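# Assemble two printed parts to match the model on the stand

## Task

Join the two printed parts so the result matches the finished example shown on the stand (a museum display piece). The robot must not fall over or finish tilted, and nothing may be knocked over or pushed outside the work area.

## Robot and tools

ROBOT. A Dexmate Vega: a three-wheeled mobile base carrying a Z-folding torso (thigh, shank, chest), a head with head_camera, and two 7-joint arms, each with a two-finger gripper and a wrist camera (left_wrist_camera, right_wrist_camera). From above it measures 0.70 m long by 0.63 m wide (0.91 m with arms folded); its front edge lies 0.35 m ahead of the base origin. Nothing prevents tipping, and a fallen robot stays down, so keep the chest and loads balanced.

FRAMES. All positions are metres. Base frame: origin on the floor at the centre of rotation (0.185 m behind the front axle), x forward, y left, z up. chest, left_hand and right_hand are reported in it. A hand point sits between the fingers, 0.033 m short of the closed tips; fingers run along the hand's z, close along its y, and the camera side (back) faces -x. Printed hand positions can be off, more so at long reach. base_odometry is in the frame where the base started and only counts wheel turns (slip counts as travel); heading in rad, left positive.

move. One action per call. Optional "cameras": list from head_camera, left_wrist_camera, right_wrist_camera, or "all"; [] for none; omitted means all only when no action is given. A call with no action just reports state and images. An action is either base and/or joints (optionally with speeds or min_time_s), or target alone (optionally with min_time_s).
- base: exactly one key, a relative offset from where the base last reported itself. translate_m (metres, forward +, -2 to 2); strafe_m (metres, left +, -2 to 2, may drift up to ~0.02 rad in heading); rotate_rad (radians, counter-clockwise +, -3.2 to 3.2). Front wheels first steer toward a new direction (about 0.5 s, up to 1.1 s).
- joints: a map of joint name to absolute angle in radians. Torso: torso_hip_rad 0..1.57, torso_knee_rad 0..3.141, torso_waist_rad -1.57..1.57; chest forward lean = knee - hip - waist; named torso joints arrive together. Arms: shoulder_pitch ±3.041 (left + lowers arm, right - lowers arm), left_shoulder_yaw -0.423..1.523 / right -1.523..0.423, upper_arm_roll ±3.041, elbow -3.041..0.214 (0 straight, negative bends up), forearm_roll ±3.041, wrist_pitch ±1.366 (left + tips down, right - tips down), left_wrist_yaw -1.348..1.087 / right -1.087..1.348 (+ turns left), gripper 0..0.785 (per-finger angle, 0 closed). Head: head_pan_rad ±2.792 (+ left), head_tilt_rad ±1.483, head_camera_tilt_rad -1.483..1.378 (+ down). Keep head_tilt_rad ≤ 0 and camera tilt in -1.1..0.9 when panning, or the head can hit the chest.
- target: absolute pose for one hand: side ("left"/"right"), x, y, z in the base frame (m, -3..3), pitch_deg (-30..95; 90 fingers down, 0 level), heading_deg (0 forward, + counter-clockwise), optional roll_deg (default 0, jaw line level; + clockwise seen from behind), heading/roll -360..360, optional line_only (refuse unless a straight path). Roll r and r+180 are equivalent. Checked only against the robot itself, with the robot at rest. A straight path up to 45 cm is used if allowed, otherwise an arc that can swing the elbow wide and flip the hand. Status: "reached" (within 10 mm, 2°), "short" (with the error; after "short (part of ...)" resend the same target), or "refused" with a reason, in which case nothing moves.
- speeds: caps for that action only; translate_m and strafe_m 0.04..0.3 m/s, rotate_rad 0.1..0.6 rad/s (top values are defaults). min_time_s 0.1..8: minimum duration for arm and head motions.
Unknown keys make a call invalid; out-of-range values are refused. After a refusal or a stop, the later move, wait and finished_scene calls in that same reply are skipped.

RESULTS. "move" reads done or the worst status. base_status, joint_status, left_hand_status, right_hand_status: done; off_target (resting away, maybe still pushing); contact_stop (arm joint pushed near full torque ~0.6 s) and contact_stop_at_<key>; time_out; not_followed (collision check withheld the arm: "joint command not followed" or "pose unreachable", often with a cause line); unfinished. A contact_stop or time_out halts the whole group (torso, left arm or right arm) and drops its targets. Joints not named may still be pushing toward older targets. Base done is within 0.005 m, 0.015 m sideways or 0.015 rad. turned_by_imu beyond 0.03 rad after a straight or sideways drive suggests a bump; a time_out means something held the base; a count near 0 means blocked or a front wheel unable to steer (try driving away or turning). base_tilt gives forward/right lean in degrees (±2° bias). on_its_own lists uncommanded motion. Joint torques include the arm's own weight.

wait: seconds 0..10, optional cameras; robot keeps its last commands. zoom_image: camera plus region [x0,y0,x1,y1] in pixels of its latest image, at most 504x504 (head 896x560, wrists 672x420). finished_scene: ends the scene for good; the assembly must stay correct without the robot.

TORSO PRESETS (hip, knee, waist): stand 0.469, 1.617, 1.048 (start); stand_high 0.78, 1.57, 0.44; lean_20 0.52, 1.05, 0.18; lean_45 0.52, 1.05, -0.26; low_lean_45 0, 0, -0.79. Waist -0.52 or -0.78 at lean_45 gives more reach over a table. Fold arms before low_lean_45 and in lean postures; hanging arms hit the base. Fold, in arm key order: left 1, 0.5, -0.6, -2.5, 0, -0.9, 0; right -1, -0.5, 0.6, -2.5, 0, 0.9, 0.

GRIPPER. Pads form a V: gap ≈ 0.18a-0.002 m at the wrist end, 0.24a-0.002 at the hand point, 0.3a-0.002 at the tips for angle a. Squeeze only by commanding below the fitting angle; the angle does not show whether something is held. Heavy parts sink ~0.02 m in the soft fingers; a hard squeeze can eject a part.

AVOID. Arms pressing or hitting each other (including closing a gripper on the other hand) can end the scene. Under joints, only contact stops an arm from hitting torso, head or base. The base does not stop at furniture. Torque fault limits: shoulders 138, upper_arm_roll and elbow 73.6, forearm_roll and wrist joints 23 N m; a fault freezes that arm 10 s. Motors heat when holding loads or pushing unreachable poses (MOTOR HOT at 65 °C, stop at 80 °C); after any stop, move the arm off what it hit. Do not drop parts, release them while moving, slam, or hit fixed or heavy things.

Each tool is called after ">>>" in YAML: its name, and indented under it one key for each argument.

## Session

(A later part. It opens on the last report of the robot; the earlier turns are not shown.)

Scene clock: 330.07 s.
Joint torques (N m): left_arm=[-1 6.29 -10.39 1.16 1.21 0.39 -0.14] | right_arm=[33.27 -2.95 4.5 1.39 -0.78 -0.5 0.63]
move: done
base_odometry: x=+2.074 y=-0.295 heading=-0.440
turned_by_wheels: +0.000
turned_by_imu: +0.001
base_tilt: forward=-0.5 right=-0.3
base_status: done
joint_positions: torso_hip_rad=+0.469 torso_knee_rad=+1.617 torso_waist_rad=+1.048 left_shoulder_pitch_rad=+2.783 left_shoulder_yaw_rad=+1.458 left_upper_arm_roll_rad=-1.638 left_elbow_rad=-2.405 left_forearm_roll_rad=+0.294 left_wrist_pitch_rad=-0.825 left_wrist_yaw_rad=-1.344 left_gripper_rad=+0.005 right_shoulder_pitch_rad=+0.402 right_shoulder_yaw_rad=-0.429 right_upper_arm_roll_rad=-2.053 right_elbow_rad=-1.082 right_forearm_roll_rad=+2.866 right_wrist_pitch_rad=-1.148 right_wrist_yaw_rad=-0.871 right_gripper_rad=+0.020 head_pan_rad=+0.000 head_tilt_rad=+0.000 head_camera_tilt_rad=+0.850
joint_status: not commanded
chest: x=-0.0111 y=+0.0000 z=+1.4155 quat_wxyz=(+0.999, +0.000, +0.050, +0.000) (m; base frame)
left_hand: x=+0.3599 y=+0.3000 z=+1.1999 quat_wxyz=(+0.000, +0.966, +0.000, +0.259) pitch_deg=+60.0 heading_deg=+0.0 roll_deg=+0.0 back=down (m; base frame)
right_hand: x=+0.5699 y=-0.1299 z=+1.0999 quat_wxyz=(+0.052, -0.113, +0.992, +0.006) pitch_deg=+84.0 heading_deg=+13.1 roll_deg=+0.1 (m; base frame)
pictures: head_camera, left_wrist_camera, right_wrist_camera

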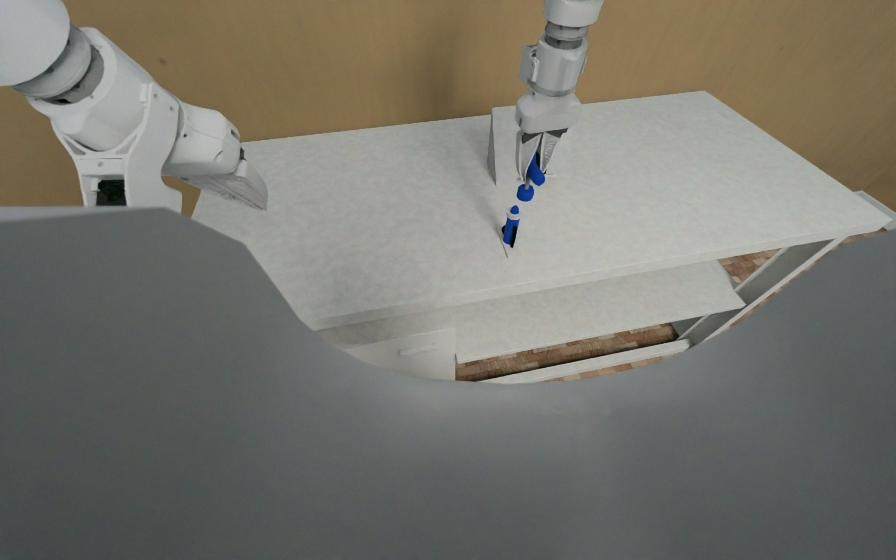

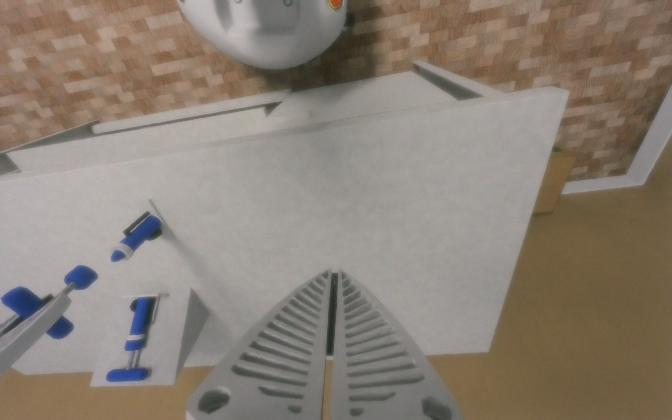

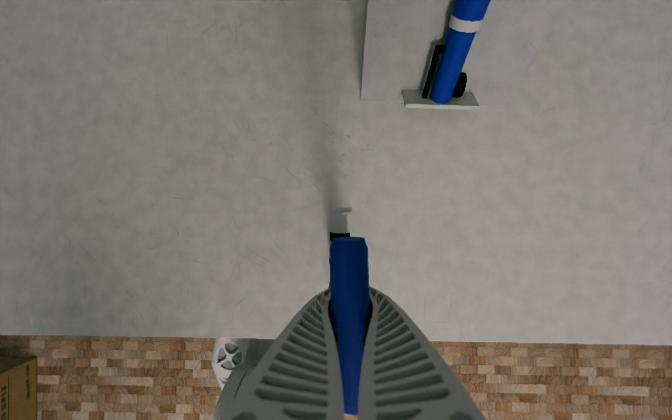

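>>> move:
  target: {"side":"left","x":0.42,"y":0.30,"z":1.10,"pitch_deg":20,"heading_deg":-60,"line_only":true}
  cameras: ["left_wrist_camera"]

Scene clock: 387.30 s.
Joint torques (N m): left_arm=[-7.87 15.81 -4.84 -3.12 -1.16 1.65 -0.6] | right_arm=[38.41 -1.56 2.7 0.89 1.05 0.23 -0.26]
move: done
base_odometry: x=+2.074 y=-0.295 heading=-0.440
turned_by_wheels: +0.000
turned_by_imu: +0.000
base_tilt: forward=-0.5 right=-0.2
base_status: not commanded
joint_positions: torso_hip_rad=+0.469 torso_knee_rad=+1.617 torso_waist_rad=+1.048 left_shoulder_pitch_rad=+2.181 left_shoulder_yaw_rad=+1.154 left_upper_arm_roll_rad=-0.505 left_elbow_rad=-1.702 left_forearm_roll_rad=+2.232 left_wrist_pitch_rad=+0.034 left_wrist_yaw_rad=+1.085 left_gripper_rad=+0.005 right_shoulder_pitch_rad=+0.402 right_shoulder_yaw_rad=-0.429 right_upper_arm_roll_rad=-2.053 right_elbow_rad=-1.082 right_forearm_roll_rad=+2.866 right_wrist_pitch_rad=-1.148 right_wrist_yaw_rad=-0.871 right_gripper_rad=+0.020 head_pan_rad=+0.000 head_tilt_rad=+0.000 head_camera_tilt_rad=+0.850
joint_status: not commanded
chest: x=-0.0111 y=+0.0000 z=+1.4155 quat_wxyz=(+0.999, +0.000, +0.050, +0.000) (m; base frame)
left_hand: x=+0.4201 y=+0.2999 z=+1.1001 quat_wxyz=(+0.287, +0.710, -0.408, +0.497) pitch_deg=+20.0 heading_deg=-59.9 roll_deg=-0.1 back=down (m; base frame)
left_hand_status: reached (straight line, planned for 9.1 s): 0 mm and 0.2 deg off.
right_hand: x=+0.5699 y=-0.1299 z=+1.0999 quat_wxyz=(+0.052, -0.113, +0.992, +0.006) pitch_deg=+84.0 heading_deg=+13.1 roll_deg=+0.1 (m; base frame)
pictures: left_wrist_camera

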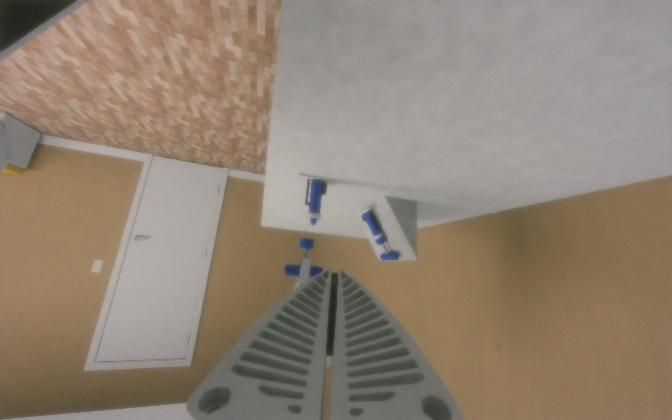

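>>> zoom_image:
  camera: "left_wrist_camera"
  region: [270, 165, 370, 285]

Scaled by 4.200 from the camera's 672x420 image, which has a finer 960x600 frame.

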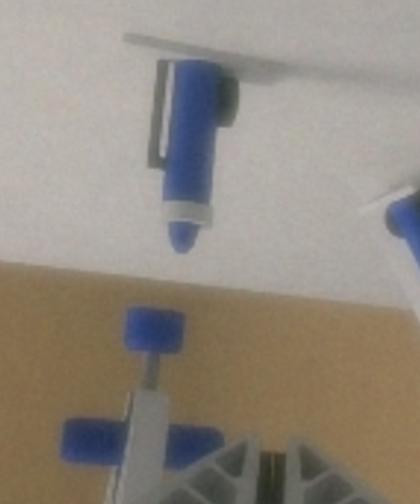

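>>> move:
  target: {"side":"right","x":0.579,"y":-0.112,"z":1.085,"pitch_deg":84,"heading_deg":13,"line_only":true}
  cameras: ["all"]

>>> zoom_image:
  camera: "left_wrist_camera"
  region: [270, 165, 370, 285]

>>> zoom_image:
  camera: "head_camera"
  region: [475, 160, 555, 260]

>>> zoom_image:
  camera: "right_wrist_camera"
  region: [310, 200, 390, 300]

Scene clock: 415.23 s.
Joint torques (N m): left_arm=[-5.39 13.88 -9.55 -2.04 -1.95 1.35 0.08] | right_arm=[18.63 3.17 9.36 6.6 0.12 0.01 0.42]
move: done
base_odometry: x=+2.074 y=-0.295 heading=-0.440
turned_by_wheels: +0.000
turned_by_imu: +0.000
base_tilt: forward=-0.5 right=-0.3
base_status: not commanded
joint_positions: torso_hip_rad=+0.469 torso_knee_rad=+1.617 torso_waist_rad=+1.048 left_shoulder_pitch_rad=+2.179 left_shoulder_yaw_rad=+1.156 left_upper_arm_roll_rad=-0.501 left_elbow_rad=-1.698 left_forearm_roll_rad=+2.232 left_wrist_pitch_rad=+0.039 left_wrist_yaw_rad=+1.087 left_gripper_rad=+0.005 right_shoulder_pitch_rad=+0.355 right_shoulder_yaw_rad=-0.354 right_upper_arm_roll_rad=-2.040 right_elbow_rad=-0.985 right_forearm_roll_rad=+2.844 right_wrist_pitch_rad=-1.157 right_wrist_yaw_rad=-0.850 right_gripper_rad=+0.020 head_pan_rad=+0.000 head_tilt_rad=+0.000 head_camera_tilt_rad=+0.850
joint_status: not commanded
chest: x=-0.0111 y=+0.0000 z=+1.4155 quat_wxyz=(+0.999, +0.000, +0.050, +0.000) (m; base frame)
left_hand: x=+0.4200 y=+0.3001 z=+1.0998 quat_wxyz=(+0.287, +0.710, -0.409, +0.497) pitch_deg=+20.0 heading_deg=-60.0 roll_deg=+0.0 back=down (m; base frame)
right_hand: x=+0.5786 y=-0.1130 z=+1.0857 quat_wxyz=(+0.052, -0.113, +0.992, +0.006) pitch_deg=+84.0 heading_deg=+12.8 roll_deg=-0.2 (m; base frame)
right_hand_status: reached (straight line, planned for 0.7 s): 1 mm and 0.0 deg off.
pictures: head_camera, left_wrist_camera, right_wrist_camera

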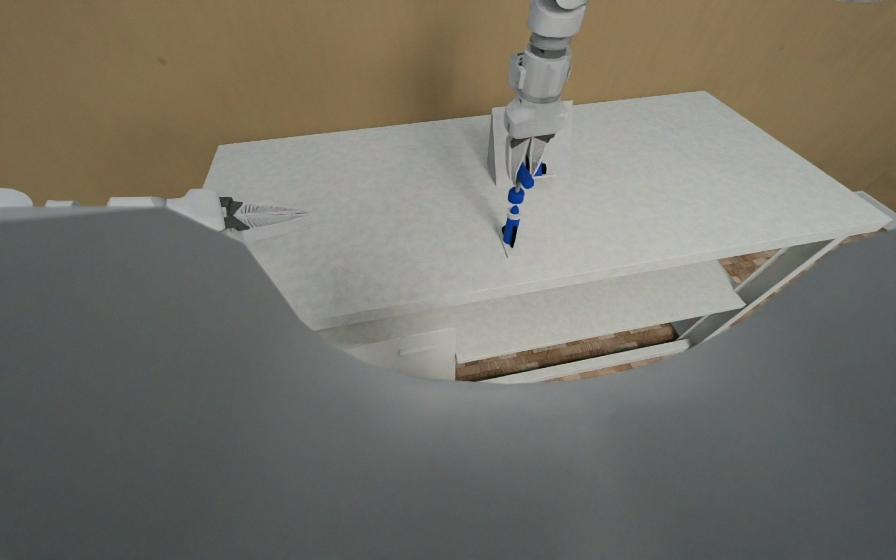

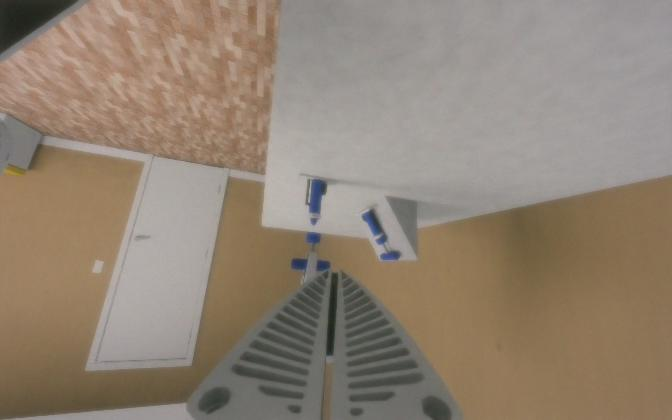

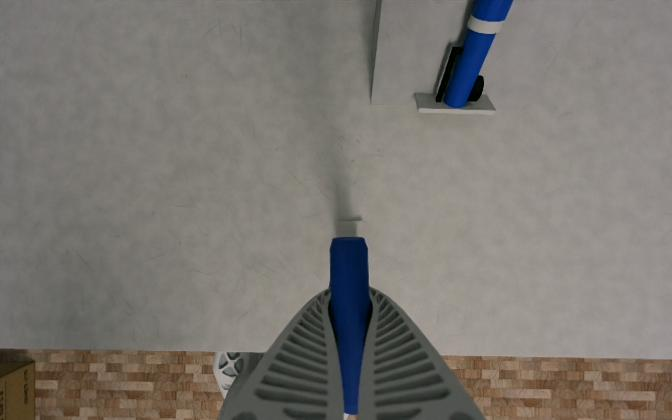

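Scaled by 4.200 from the camera's 672x420 image, which has a finer 960x600 frame.

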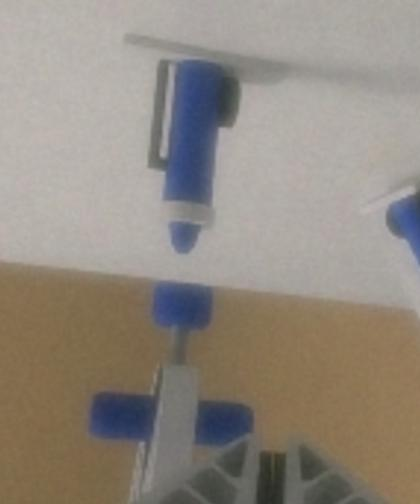

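Scaled by 5.040 from the camera's 896x560 image, which has a finer 960x600 frame.

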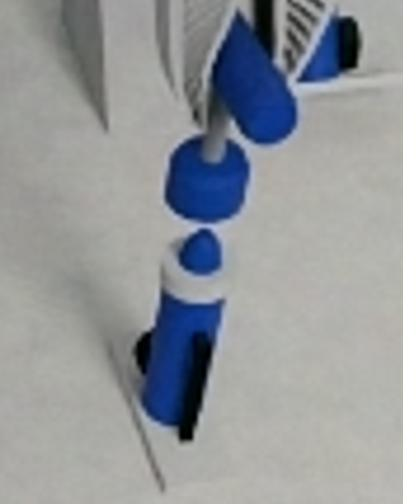

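Scaled by 5.040 from the camera's 672x420 image, which has a finer 960x600 frame.

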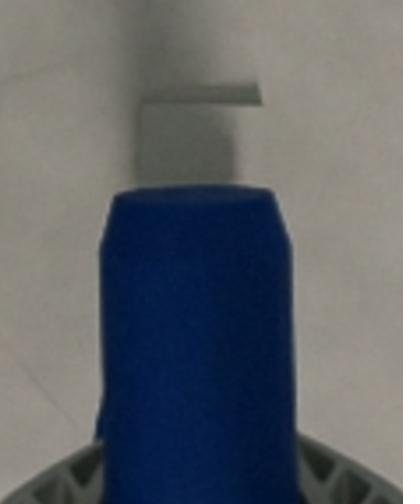

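>>> move:
  target: {"side":"right","x":0.578,"y":-0.115,"z":1.065,"pitch_deg":84,"heading_deg":13,"line_only":true}
  cameras: ["head_camera","left_wrist_camera"]

>>> zoom_image:
  camera: "left_wrist_camera"
  region: [270, 165, 370, 285]

>>> zoom_image:
  camera: "head_camera"
  region: [475, 160, 555, 260]

Scene clock: 427.83 s.
Joint torques (N m): left_arm=[-7.99 15.09 -8.31 -0.64 -1.86 2.43 0.44] | right_arm=[20.85 -4.89 8.07 1.01 -0.09 1.39 0.1]
move: done
base_odometry: x=+2.074 y=-0.295 heading=-0.440
turned_by_wheels: +0.000
turned_by_imu: +0.000
base_tilt: forward=-0.5 right=-0.2
base_status: not commanded
joint_positions: torso_hip_rad=+0.469 torso_knee_rad=+1.617 torso_waist_rad=+1.048 left_shoulder_pitch_rad=+2.179 left_shoulder_yaw_rad=+1.156 left_upper_arm_roll_rad=-0.501 left_elbow_rad=-1.698 left_forearm_roll_rad=+2.232 left_wrist_pitch_rad=+0.039 left_wrist_yaw_rad=+1.087 left_gripper_rad=+0.005 right_shoulder_pitch_rad=+0.325 right_shoulder_yaw_rad=-0.364 right_upper_arm_roll_rad=-2.034 right_elbow_rad=-1.003 right_forearm_roll_rad=+2.794 right_wrist_pitch_rad=-1.130 right_wrist_yaw_rad=-0.820 right_gripper_rad=+0.020 head_pan_rad=+0.000 head_tilt_rad=+0.000 head_camera_tilt_rad=+0.850
joint_status: not commanded
chest: x=-0.0111 y=+0.0000 z=+1.4155 quat_wxyz=(+0.999, +0.000, +0.050, +0.000) (m; base frame)
left_hand: x=+0.4200 y=+0.3001 z=+1.0998 quat_wxyz=(+0.287, +0.710, -0.409, +0.497) pitch_deg=+20.0 heading_deg=-60.0 roll_deg=+0.0 back=down (m; base frame)
right_hand: x=+0.5781 y=-0.1149 z=+1.0668 quat_wxyz=(+0.052, -0.113, +0.992, +0.006) pitch_deg=+84.0 heading_deg=+12.7 roll_deg=-0.2 (m; base frame)
right_hand_status: reached (straight line, planned for 0.5 s): 2 mm and 0.0 deg off.
pictures: head_camera, left_wrist_camera

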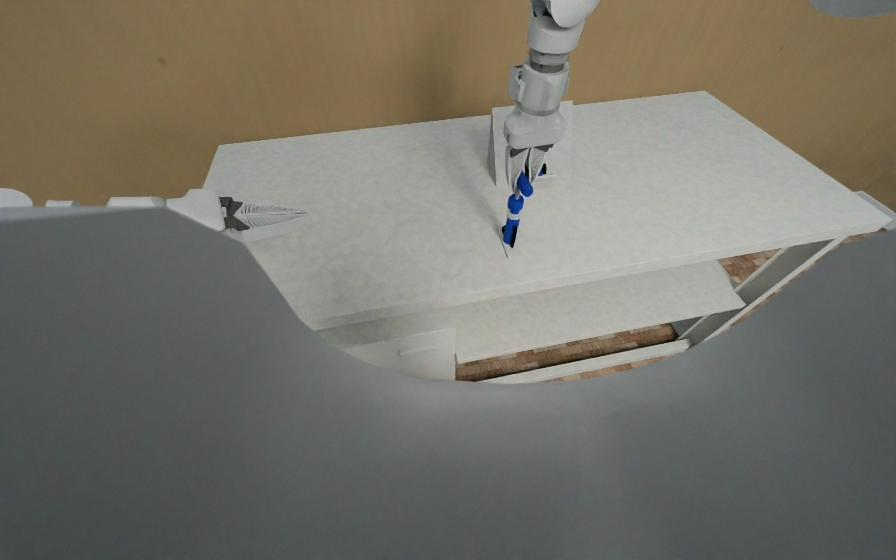

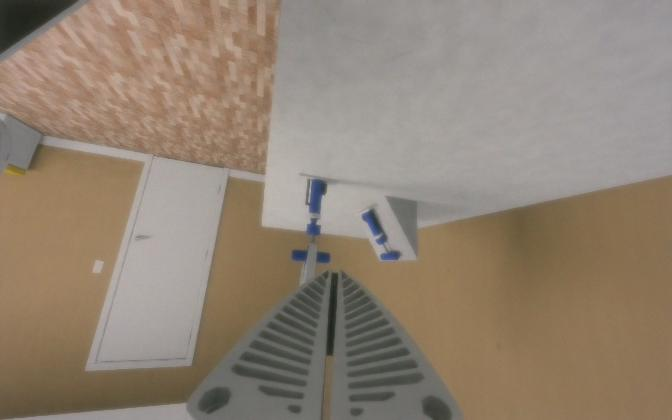

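Scaled by 4.200 from the camera's 672x420 image, which has a finer 960x600 frame.

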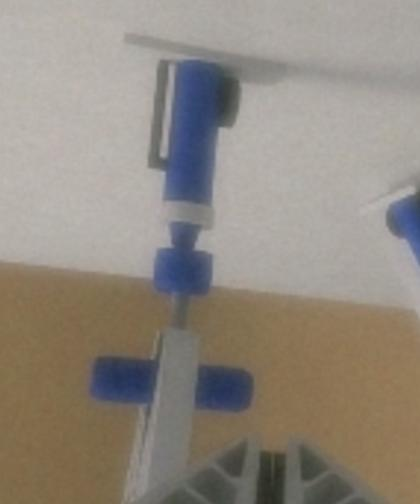

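Scaled by 5.040 from the camera's 896x560 image, which has a finer 960x600 frame.

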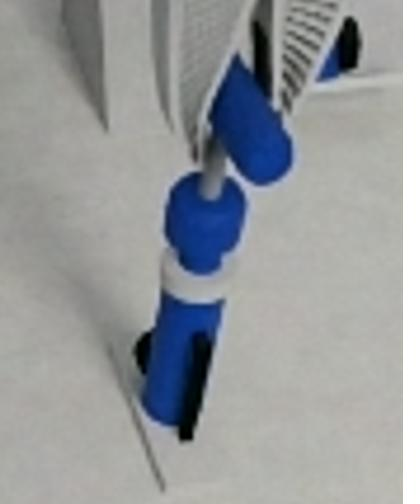

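>>> move:
  target: {"side":"right","x":0.578,"y":-0.115,"z":1.057,"pitch_deg":84,"heading_deg":13,"line_only":true}

>>> move:
  target: {"side":"right","x":0.578,"y":-0.115,"z":1.052,"pitch_deg":84,"heading_deg":13,"line_only":true}
  cameras: ["head_camera","left_wrist_camera"]

>>> zoom_image:
  camera: "left_wrist_camera"
  region: [270, 165, 370, 285]

>>> zoom_image:
  camera: "head_camera"
  region: [475, 160, 555, 260]

Scene clock: 440.53 s.
Joint torques (N m): left_arm=[-7 15.53 -7.36 -2.73 -0.86 0.85 -0.1] | right_arm=[20.22 -3.94 9.46 -0.71 -0.1 0.93 0.01]
move: done
base_odometry: x=+2.074 y=-0.295 heading=-0.440
turned_by_wheels: +0.000
turned_by_imu: +0.000
base_tilt: forward=-0.5 right=-0.3
base_status: not commanded
joint_positions: torso_hip_rad=+0.469 torso_knee_rad=+1.617 torso_waist_rad=+1.048 left_shoulder_pitch_rad=+2.179 left_shoulder_yaw_rad=+1.156 left_upper_arm_roll_rad=-0.501 left_elbow_rad=-1.698 left_forearm_roll_rad=+2.232 left_wrist_pitch_rad=+0.039 left_wrist_yaw_rad=+1.087 left_gripper_rad=+0.005 right_shoulder_pitch_rad=+0.312 right_shoulder_yaw_rad=-0.366 right_upper_arm_roll_rad=-2.032 right_elbow_rad=-1.007 right_forearm_roll_rad=+2.775 right_wrist_pitch_rad=-1.120 right_wrist_yaw_rad=-0.808 right_gripper_rad=+0.020 head_pan_rad=+0.000 head_tilt_rad=+0.000 head_camera_tilt_rad=+0.850
joint_status: not commanded
chest: x=-0.0111 y=+0.0000 z=+1.4155 quat_wxyz=(+0.999, +0.000, +0.050, +0.000) (m; base frame)
left_hand: x=+0.4200 y=+0.3001 z=+1.0998 quat_wxyz=(+0.287, +0.710, -0.409, +0.497) pitch_deg=+20.0 heading_deg=-60.0 roll_deg=+0.0 back=down (m; base frame)
right_hand: x=+0.5780 y=-0.1151 z=+1.0591 quat_wxyz=(+0.052, -0.113, +0.992, +0.006) pitch_deg=+84.0 heading_deg=+12.8 roll_deg=-0.2 (m; base frame)
right_hand_status: reached (straight line, planned for 0.3 s): 2 mm and 0.0 deg off.
pictures: none

Scene clock: 441.30 s.
Joint torques (N m): left_arm=[-9.1 15.03 -6.34 -1.94 -2.24 2.01 0.01] | right_arm=[19.99 -4.34 9.92 -0.22 0.21 -0.23 0.18]
move: done
base_odometry: x=+2.074 y=-0.295 heading=-0.440
turned_by_wheels: +0.000
turned_by_imu: +0.000
base_tilt: forward=-0.5 right=-0.3
base_status: not commanded
joint_positions: torso_hip_rad=+0.469 torso_knee_rad=+1.617 torso_waist_rad=+1.048 left_shoulder_pitch_rad=+2.179 left_shoulder_yaw_rad=+1.156 left_upper_arm_roll_rad=-0.501 left_elbow_rad=-1.698 left_forearm_roll_rad=+2.232 left_wrist_pitch_rad=+0.039 left_wrist_yaw_rad=+1.087 left_gripper_rad=+0.005 right_shoulder_pitch_rad=+0.304 right_shoulder_yaw_rad=-0.366 right_upper_arm_roll_rad=-2.031 right_elbow_rad=-1.008 right_forearm_roll_rad=+2.763 right_wrist_pitch_rad=-1.113 right_wrist_yaw_rad=-0.799 right_gripper_rad=+0.020 head_pan_rad=+0.000 head_tilt_rad=+0.000 head_camera_tilt_rad=+0.850
joint_status: not commanded
chest: x=-0.0111 y=+0.0000 z=+1.4155 quat_wxyz=(+0.999, +0.000, +0.050, +0.000) (m; base frame)
left_hand: x=+0.4200 y=+0.3001 z=+1.0998 quat_wxyz=(+0.287, +0.710, -0.409, +0.497) pitch_deg=+20.0 heading_deg=-60.0 roll_deg=+0.0 back=down (m; base frame)
right_hand: x=+0.5780 y=-0.1152 z=+1.0540 quat_wxyz=(+0.052, -0.113, +0.992, +0.006) pitch_deg=+84.0 heading_deg=+12.8 roll_deg=-0.2 (m; base frame)
right_hand_status: reached (straight line, planned for 0.3 s): 2 mm and 0.0 deg off.
pictures: head_camera, left_wrist_camera

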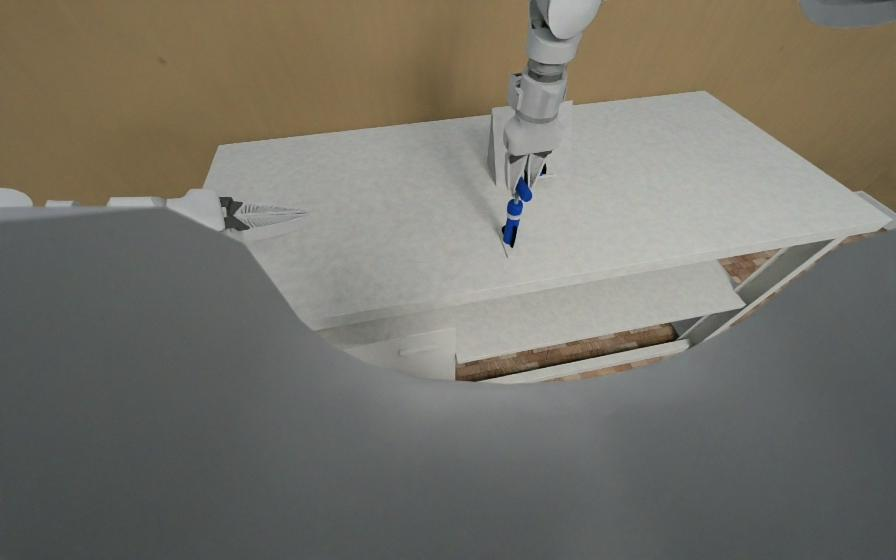

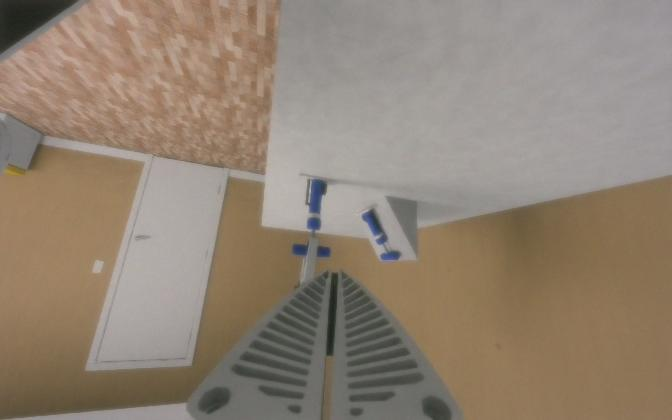

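Scaled by 4.200 from the camera's 672x420 image, which has a finer 960x600 frame.

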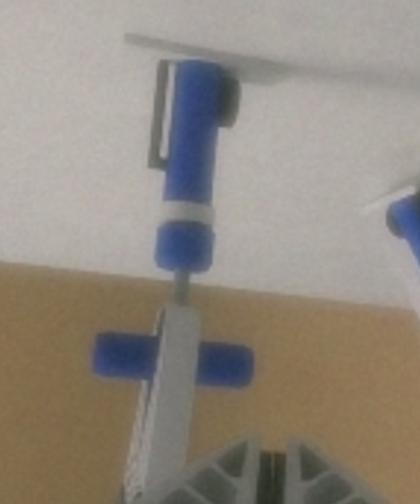

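Scaled by 5.040 from the camera's 896x560 image, which has a finer 960x600 frame.

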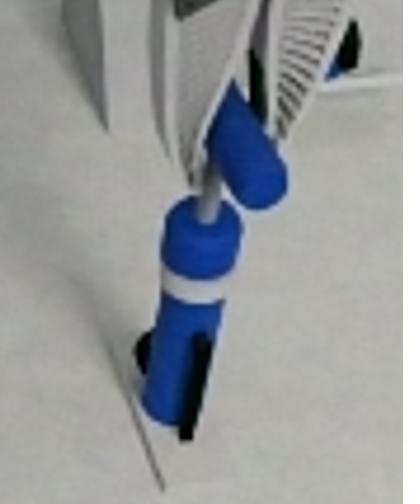

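>>> move:
  target: {"side":"right","x":0.578,"y":-0.115,"z":1.046,"pitch_deg":84,"heading_deg":13,"line_only":true}
  cameras: ["head_camera","left_wrist_camera"]

>>> zoom_image:
  camera: "left_wrist_camera"
  region: [270, 165, 370, 285]

>>> zoom_image:
  camera: "head_camera"
  region: [475, 160, 555, 260]

Scene clock: 448.87 s.
Joint torques (N m): left_arm=[-9.8 16.58 -8.41 -2.48 -1.25 1.86 -0.21] | right_arm=[14.81 4.57 6 0.29 -0.2 1.02 0.97]
move: done
base_odometry: x=+2.074 y=-0.295 heading=-0.440
turned_by_wheels: +0.000
turned_by_imu: +0.000
base_tilt: forward=-0.5 right=-0.2
base_status: not commanded
joint_positions: torso_hip_rad=+0.469 torso_knee_rad=+1.617 torso_waist_rad=+1.048 left_shoulder_pitch_rad=+2.179 left_shoulder_yaw_rad=+1.156 left_upper_arm_roll_rad=-0.501 left_elbow_rad=-1.698 left_forearm_roll_rad=+2.232 left_wrist_pitch_rad=+0.039 left_wrist_yaw_rad=+1.087 left_gripper_rad=+0.005 right_shoulder_pitch_rad=+0.293 right_shoulder_yaw_rad=-0.366 right_upper_arm_roll_rad=-2.030 right_elbow_rad=-1.008 right_forearm_roll_rad=+2.748 right_wrist_pitch_rad=-1.106 right_wrist_yaw_rad=-0.790 right_gripper_rad=+0.020 head_pan_rad=+0.000 head_tilt_rad=+0.000 head_camera_tilt_rad=+0.850
joint_status: not commanded
chest: x=-0.0111 y=+0.0000 z=+1.4155 quat_wxyz=(+0.999, +0.000, +0.050, +0.000) (m; base frame)
left_hand: x=+0.4200 y=+0.3001 z=+1.0998 quat_wxyz=(+0.287, +0.710, -0.409, +0.497) pitch_deg=+20.0 heading_deg=-60.0 roll_deg=+0.0 back=down (m; base frame)
right_hand: x=+0.5782 y=-0.1152 z=+1.0480 quat_wxyz=(+0.052, -0.113, +0.992, +0.006) pitch_deg=+84.0 heading_deg=+12.9 roll_deg=-0.1 (m; base frame)
right_hand_status: reached (straight line, planned for 0.3 s): 2 mm and 0.0 deg off.
pictures: head_camera, left_wrist_camera

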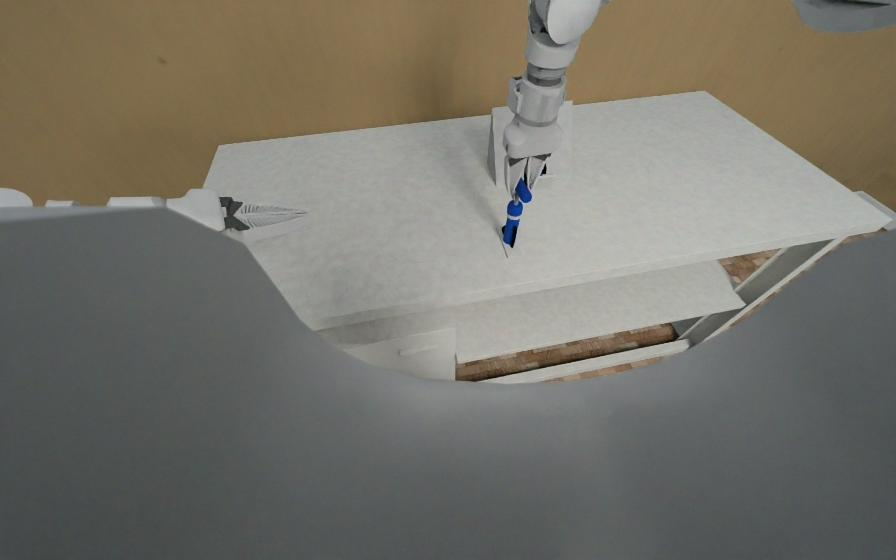

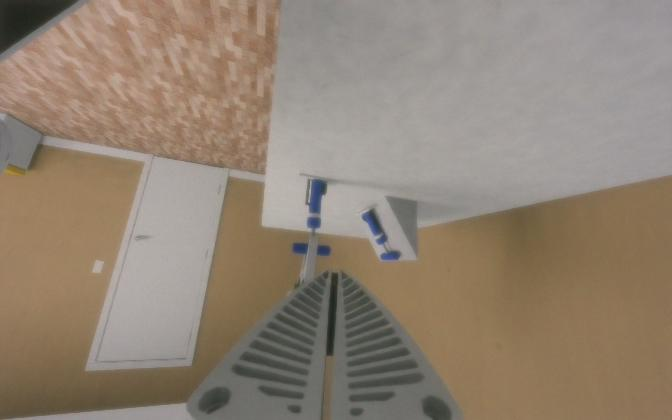

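Scaled by 4.200 from the camera's 672x420 image, which has a finer 960x600 frame.

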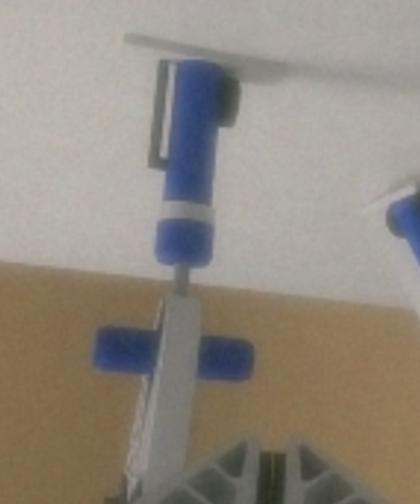

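Scaled by 5.040 from the camera's 896x560 image, which has a finer 960x600 frame.

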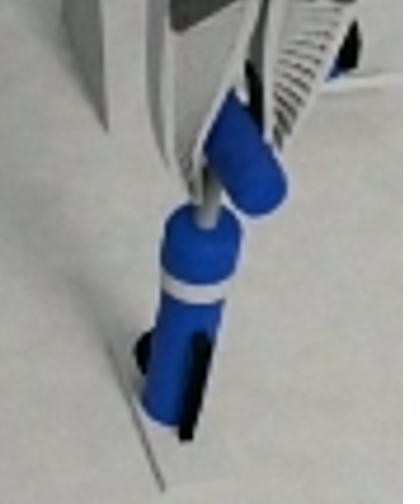

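>>> move:
  target: {"side":"right","x":0.578,"y":-0.115,"z":1.041,"pitch_deg":84,"heading_deg":13,"line_only":true}
  cameras: ["head_camera","left_wrist_camera"]

>>> zoom_image:
  camera: "left_wrist_camera"
  region: [270, 165, 370, 285]

>>> zoom_image:
  camera: "head_camera"
  region: [475, 160, 555, 260]

Scene clock: 457.00 s.
Joint torques (N m): left_arm=[-5.88 19.54 -5.53 -3.61 -0.81 2.08 0.17] | right_arm=[15.6 4.43 3.6 4.47 0.02 0.23 0.38]
move: done
base_odometry: x=+2.074 y=-0.295 heading=-0.440
turned_by_wheels: +0.000
turned_by_imu: +0.000
base_tilt: forward=-0.5 right=-0.2
base_status: not commanded
joint_positions: torso_hip_rad=+0.469 torso_knee_rad=+1.617 torso_waist_rad=+1.048 left_shoulder_pitch_rad=+2.179 left_shoulder_yaw_rad=+1.156 left_upper_arm_roll_rad=-0.501 left_elbow_rad=-1.698 left_forearm_roll_rad=+2.232 left_wrist_pitch_rad=+0.039 left_wrist_yaw_rad=+1.087 left_gripper_rad=+0.005 right_shoulder_pitch_rad=+0.284 right_shoulder_yaw_rad=-0.365 right_upper_arm_roll_rad=-2.029 right_elbow_rad=-1.008 right_forearm_roll_rad=+2.736 right_wrist_pitch_rad=-1.100 right_wrist_yaw_rad=-0.781 right_gripper_rad=+0.020 head_pan_rad=+0.000 head_tilt_rad=+0.000 head_camera_tilt_rad=+0.850
joint_status: not commanded
chest: x=-0.0111 y=+0.0000 z=+1.4155 quat_wxyz=(+0.999, +0.000, +0.050, +0.000) (m; base frame)
left_hand: x=+0.4200 y=+0.3001 z=+1.0998 quat_wxyz=(+0.287, +0.710, -0.409, +0.497) pitch_deg=+20.0 heading_deg=-60.0 roll_deg=+0.0 back=down (m; base frame)
right_hand: x=+0.5781 y=-0.1151 z=+1.0428 quat_wxyz=(+0.052, -0.113, +0.992, +0.006) pitch_deg=+84.0 heading_deg=+12.9 roll_deg=-0.1 (m; base frame)
right_hand_status: reached (straight line, planned for 0.3 s): 2 mm and 0.0 deg off.
pictures: head_camera, left_wrist_camera

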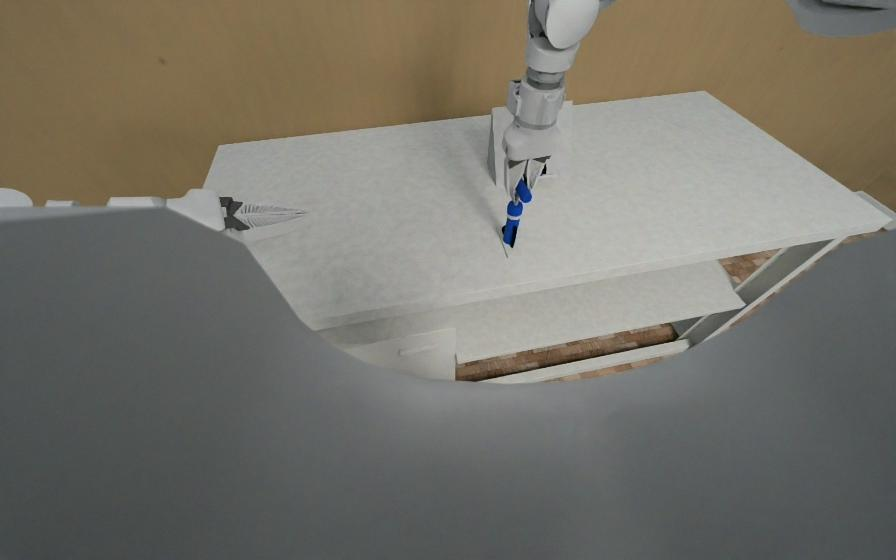

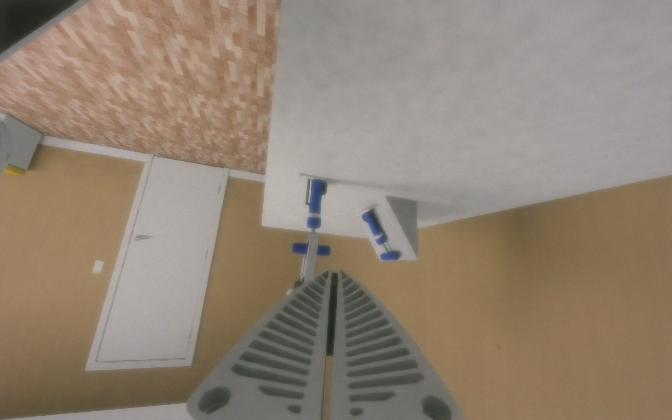

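Scaled by 4.200 from the camera's 672x420 image, which has a finer 960x600 frame.

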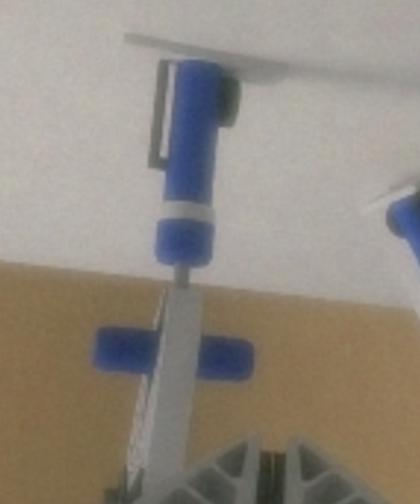

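Scaled by 5.040 from the camera's 896x560 image, which has a finer 960x600 frame.

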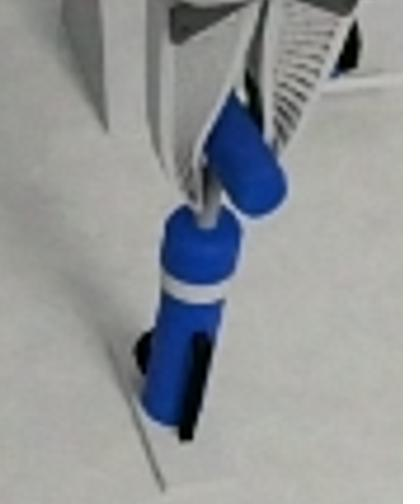

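>>> move:
  joints: {"right_gripper_rad":0.12}
  min_time_s: 1.0

>>> move:
  joints: {"right_gripper_rad":0.32}
  min_time_s: 1.0
  cameras: ["head_camera","left_wrist_camera","right_wrist_camera"]

>>> zoom_image:
  camera: "head_camera"
  region: [475, 160, 555, 260]

Scene clock: 465.50 s.
Joint torques (N m): left_arm=[-5.34 14.45 -8.45 -2.26 -0.87 2.86 0.28] | right_arm=[19.85 2.92 6.44 4.89 -0.01 0 0.24]
move: done
base_odometry: x=+2.074 y=-0.295 heading=-0.440
turned_by_wheels: +0.000
turned_by_imu: +0.000
base_tilt: forward=-0.5 right=-0.3
base_status: not commanded
joint_positions: torso_hip_rad=+0.469 torso_knee_rad=+1.617 torso_waist_rad=+1.048 left_shoulder_pitch_rad=+2.179 left_shoulder_yaw_rad=+1.156 left_upper_arm_roll_rad=-0.501 left_elbow_rad=-1.698 left_forearm_roll_rad=+2.232 left_wrist_pitch_rad=+0.039 left_wrist_yaw_rad=+1.087 left_gripper_rad=+0.005 right_shoulder_pitch_rad=+0.282 right_shoulder_yaw_rad=-0.365 right_upper_arm_roll_rad=-2.029 right_elbow_rad=-1.008 right_forearm_roll_rad=+2.732 right_wrist_pitch_rad=-1.098 right_wrist_yaw_rad=-0.779 right_gripper_rad=+0.120 head_pan_rad=+0.000 head_tilt_rad=+0.000 head_camera_tilt_rad=+0.850
joint_status: all done
chest: x=-0.0111 y=+0.0000 z=+1.4155 quat_wxyz=(+0.999, +0.000, +0.050, +0.000) (m; base frame)
left_hand: x=+0.4200 y=+0.3001 z=+1.0998 quat_wxyz=(+0.287, +0.710, -0.409, +0.497) pitch_deg=+20.0 heading_deg=-60.0 roll_deg=+0.0 back=down (m; base frame)
right_hand: x=+0.5780 y=-0.1151 z=+1.0412 quat_wxyz=(+0.052, -0.113, +0.992, +0.006) pitch_deg=+84.0 heading_deg=+12.9 roll_deg=-0.1 (m; base frame)
pictures: none

Scene clock: 466.20 s.
Joint torques (N m): left_arm=[-5.4 15.77 -7.2 -2.84 -0.24 2.19 0.36] | right_arm=[21.91 4.12 6.51 5.89 0.91 0.98 0.58]
move: done
base_odometry: x=+2.074 y=-0.295 heading=-0.440
turned_by_wheels: +0.000
turned_by_imu: +0.000
base_tilt: forward=-0.5 right=-0.3
base_status: not commanded
joint_positions: torso_hip_rad=+0.469 torso_knee_rad=+1.617 torso_waist_rad=+1.048 left_shoulder_pitch_rad=+2.179 left_shoulder_yaw_rad=+1.156 left_upper_arm_roll_rad=-0.501 left_elbow_rad=-1.698 left_forearm_roll_rad=+2.232 left_wrist_pitch_rad=+0.039 left_wrist_yaw_rad=+1.087 left_gripper_rad=+0.005 right_shoulder_pitch_rad=+0.282 right_shoulder_yaw_rad=-0.365 right_upper_arm_roll_rad=-2.029 right_elbow_rad=-1.008 right_forearm_roll_rad=+2.732 right_wrist_pitch_rad=-1.098 right_wrist_yaw_rad=-0.779 right_gripper_rad=+0.320 head_pan_rad=+0.000 head_tilt_rad=+0.000 head_camera_tilt_rad=+0.850
joint_status: all done
chest: x=-0.0111 y=+0.0000 z=+1.4155 quat_wxyz=(+0.999, +0.000, +0.050, +0.000) (m; base frame)
left_hand: x=+0.4200 y=+0.3001 z=+1.0998 quat_wxyz=(+0.287, +0.710, -0.409, +0.497) pitch_deg=+20.0 heading_deg=-60.0 roll_deg=+0.0 back=down (m; base frame)
right_hand: x=+0.5780 y=-0.1150 z=+1.0412 quat_wxyz=(+0.052, -0.113, +0.992, +0.006) pitch_deg=+84.0 heading_deg=+12.9 roll_deg=-0.1 (m; base frame)
pictures: head_camera, left_wrist_camera, right_wrist_camera

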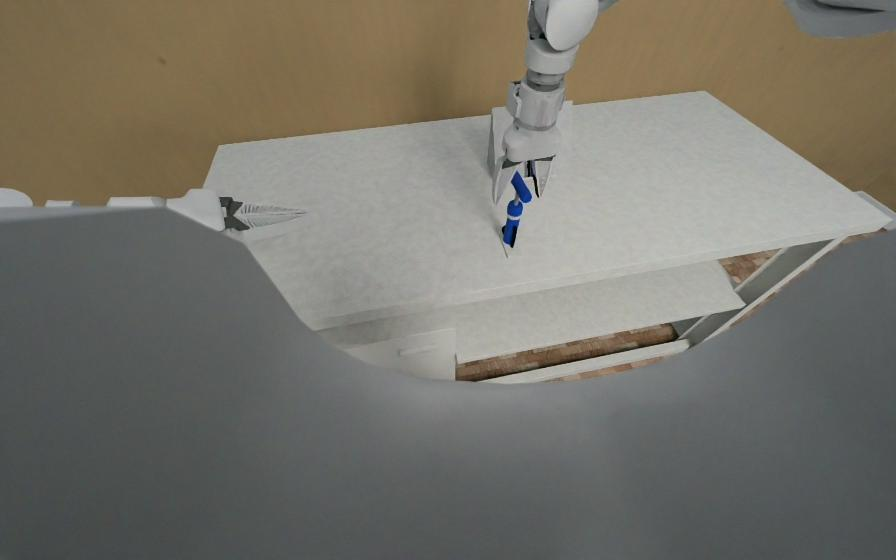

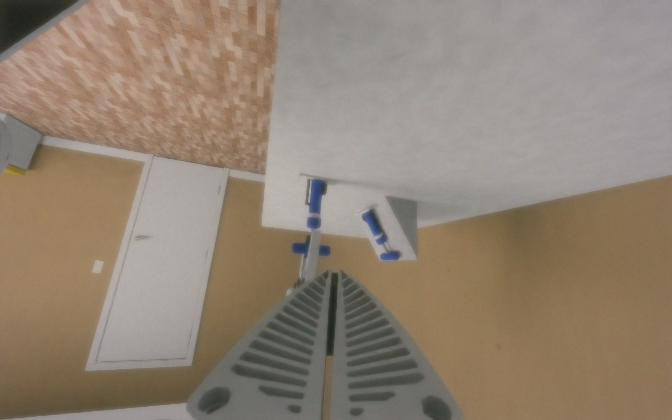

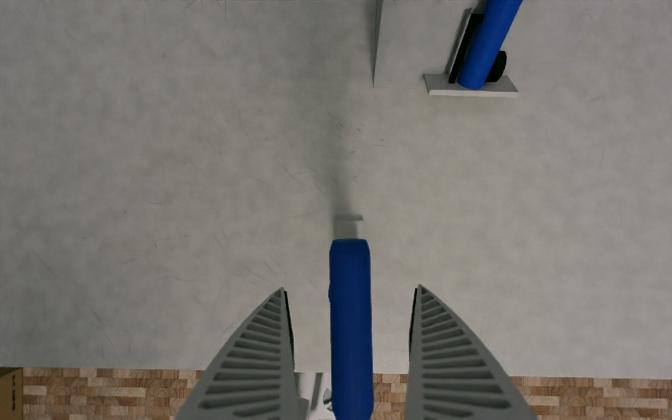

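Scaled by 5.040 from the camera's 896x560 image, which has a finer 960x600 frame.

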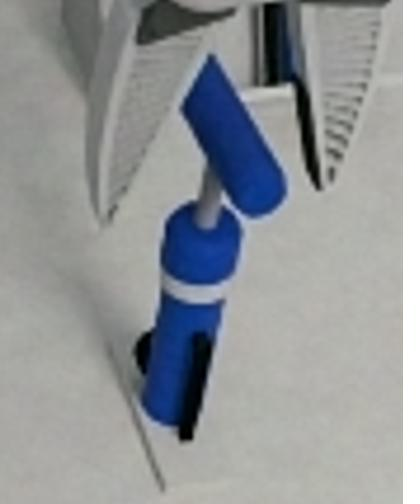

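Released cleanly. Retreat straight up.

>>> move:
  target: {"side":"right","x":0.576,"y":-0.115,"z":1.15,"pitch_deg":80,"heading_deg":13,"line_only":true}
  cameras: ["head_camera","left_wrist_camera","right_wrist_camera"]

>>> zoom_image:
  camera: "left_wrist_camera"
  region: [270, 165, 370, 285]

>>> zoom_image:
  camera: "head_camera"
  region: [475, 160, 555, 260]

Scene clock: 474.93 s.
Joint torques (N m): left_arm=[-6.47 16.27 -7.5 -1.2 -0.54 0.97 0.37] | right_arm=[34.48 -0.73 2.28 0.75 1.15 0.32 -0.45]
move: done
base_odometry: x=+2.074 y=-0.295 heading=-0.440
turned_by_wheels: +0.000
turned_by_imu: +0.000
base_tilt: forward=-0.5 right=-0.3
base_status: not commanded
joint_positions: torso_hip_rad=+0.469 torso_knee_rad=+1.617 torso_waist_rad=+1.048 left_shoulder_pitch_rad=+2.179 left_shoulder_yaw_rad=+1.156 left_upper_arm_roll_rad=-0.501 left_elbow_rad=-1.698 left_forearm_roll_rad=+2.232 left_wrist_pitch_rad=+0.039 left_wrist_yaw_rad=+1.087 left_gripper_rad=+0.005 right_shoulder_pitch_rad=+0.489 right_shoulder_yaw_rad=-0.463 right_upper_arm_roll_rad=-2.037 right_elbow_rad=-1.184 right_forearm_roll_rad=+2.929 right_wrist_pitch_rad=-1.089 right_wrist_yaw_rad=-0.940 right_gripper_rad=+0.320 head_pan_rad=+0.000 head_tilt_rad=+0.000 head_camera_tilt_rad=+0.850
joint_status: not commanded
chest: x=-0.0111 y=+0.0000 z=+1.4155 quat_wxyz=(+0.999, +0.000, +0.050, +0.000) (m; base frame)
left_hand: x=+0.4200 y=+0.3001 z=+1.0998 quat_wxyz=(+0.287, +0.710, -0.409, +0.497) pitch_deg=+20.0 heading_deg=-60.0 roll_deg=+0.0 back=down (m; base frame)
right_hand: x=+0.5762 y=-0.1149 z=+1.1475 quat_wxyz=(+0.086, -0.113, +0.990, +0.010) pitch_deg=+80.1 heading_deg=+13.1 roll_deg=+0.1 (m; base frame)
right_hand_status: reached (straight line, planned for 1.0 s): 3 mm and 0.1 deg off.
pictures: head_camera, left_wrist_camera, right_wrist_camera

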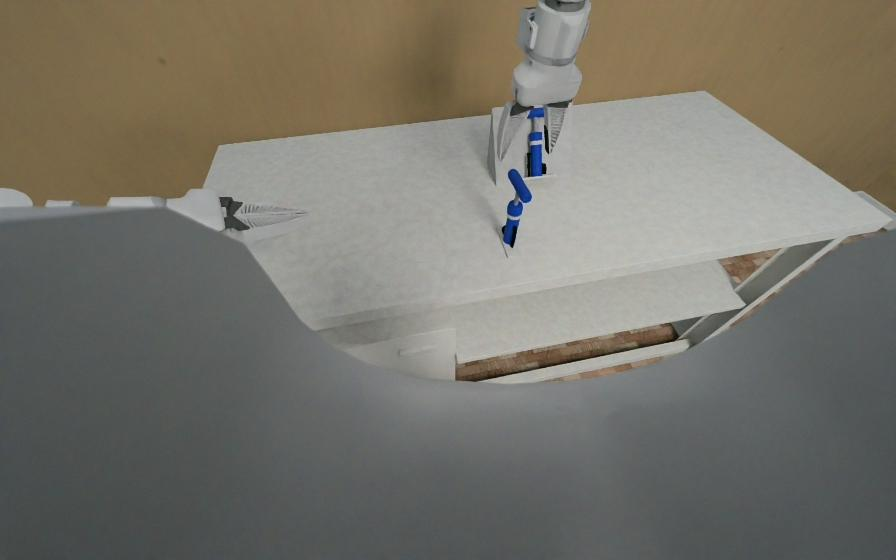

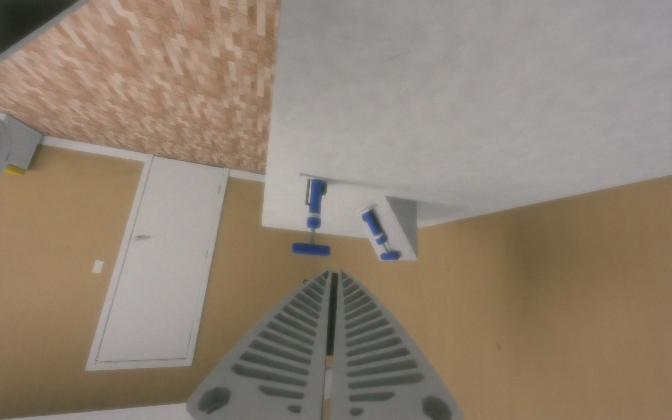

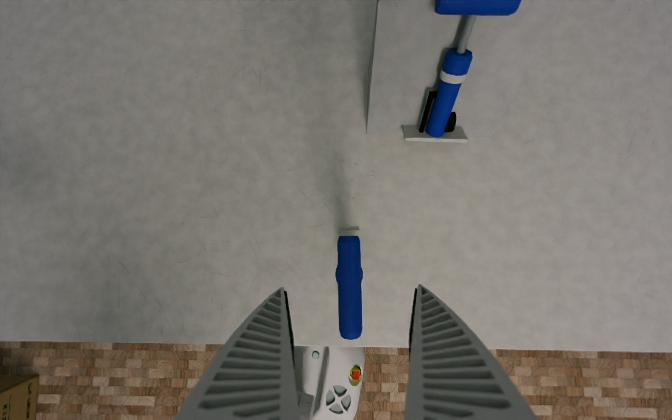

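Scaled by 4.200 from the camera's 672x420 image, which has a finer 960x600 frame.

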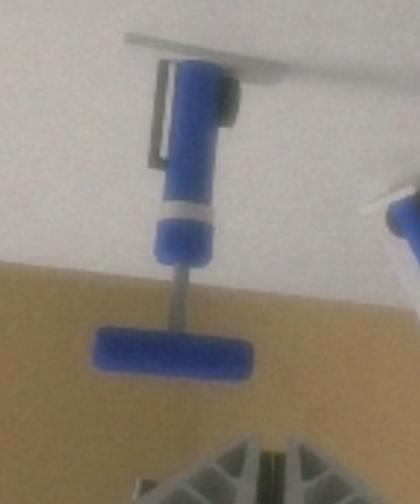

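Scaled by 5.040 from the camera's 896x560 image, which has a finer 960x600 frame.

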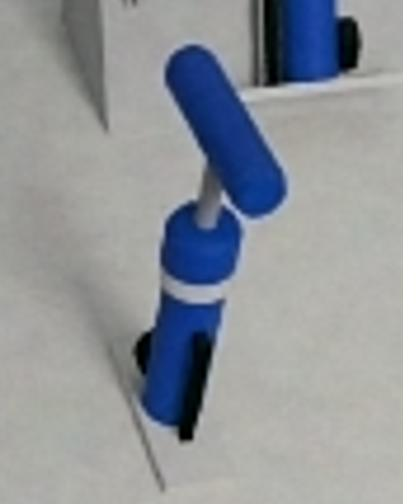

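>>> finished_scene:

The scene is finished: the task was done.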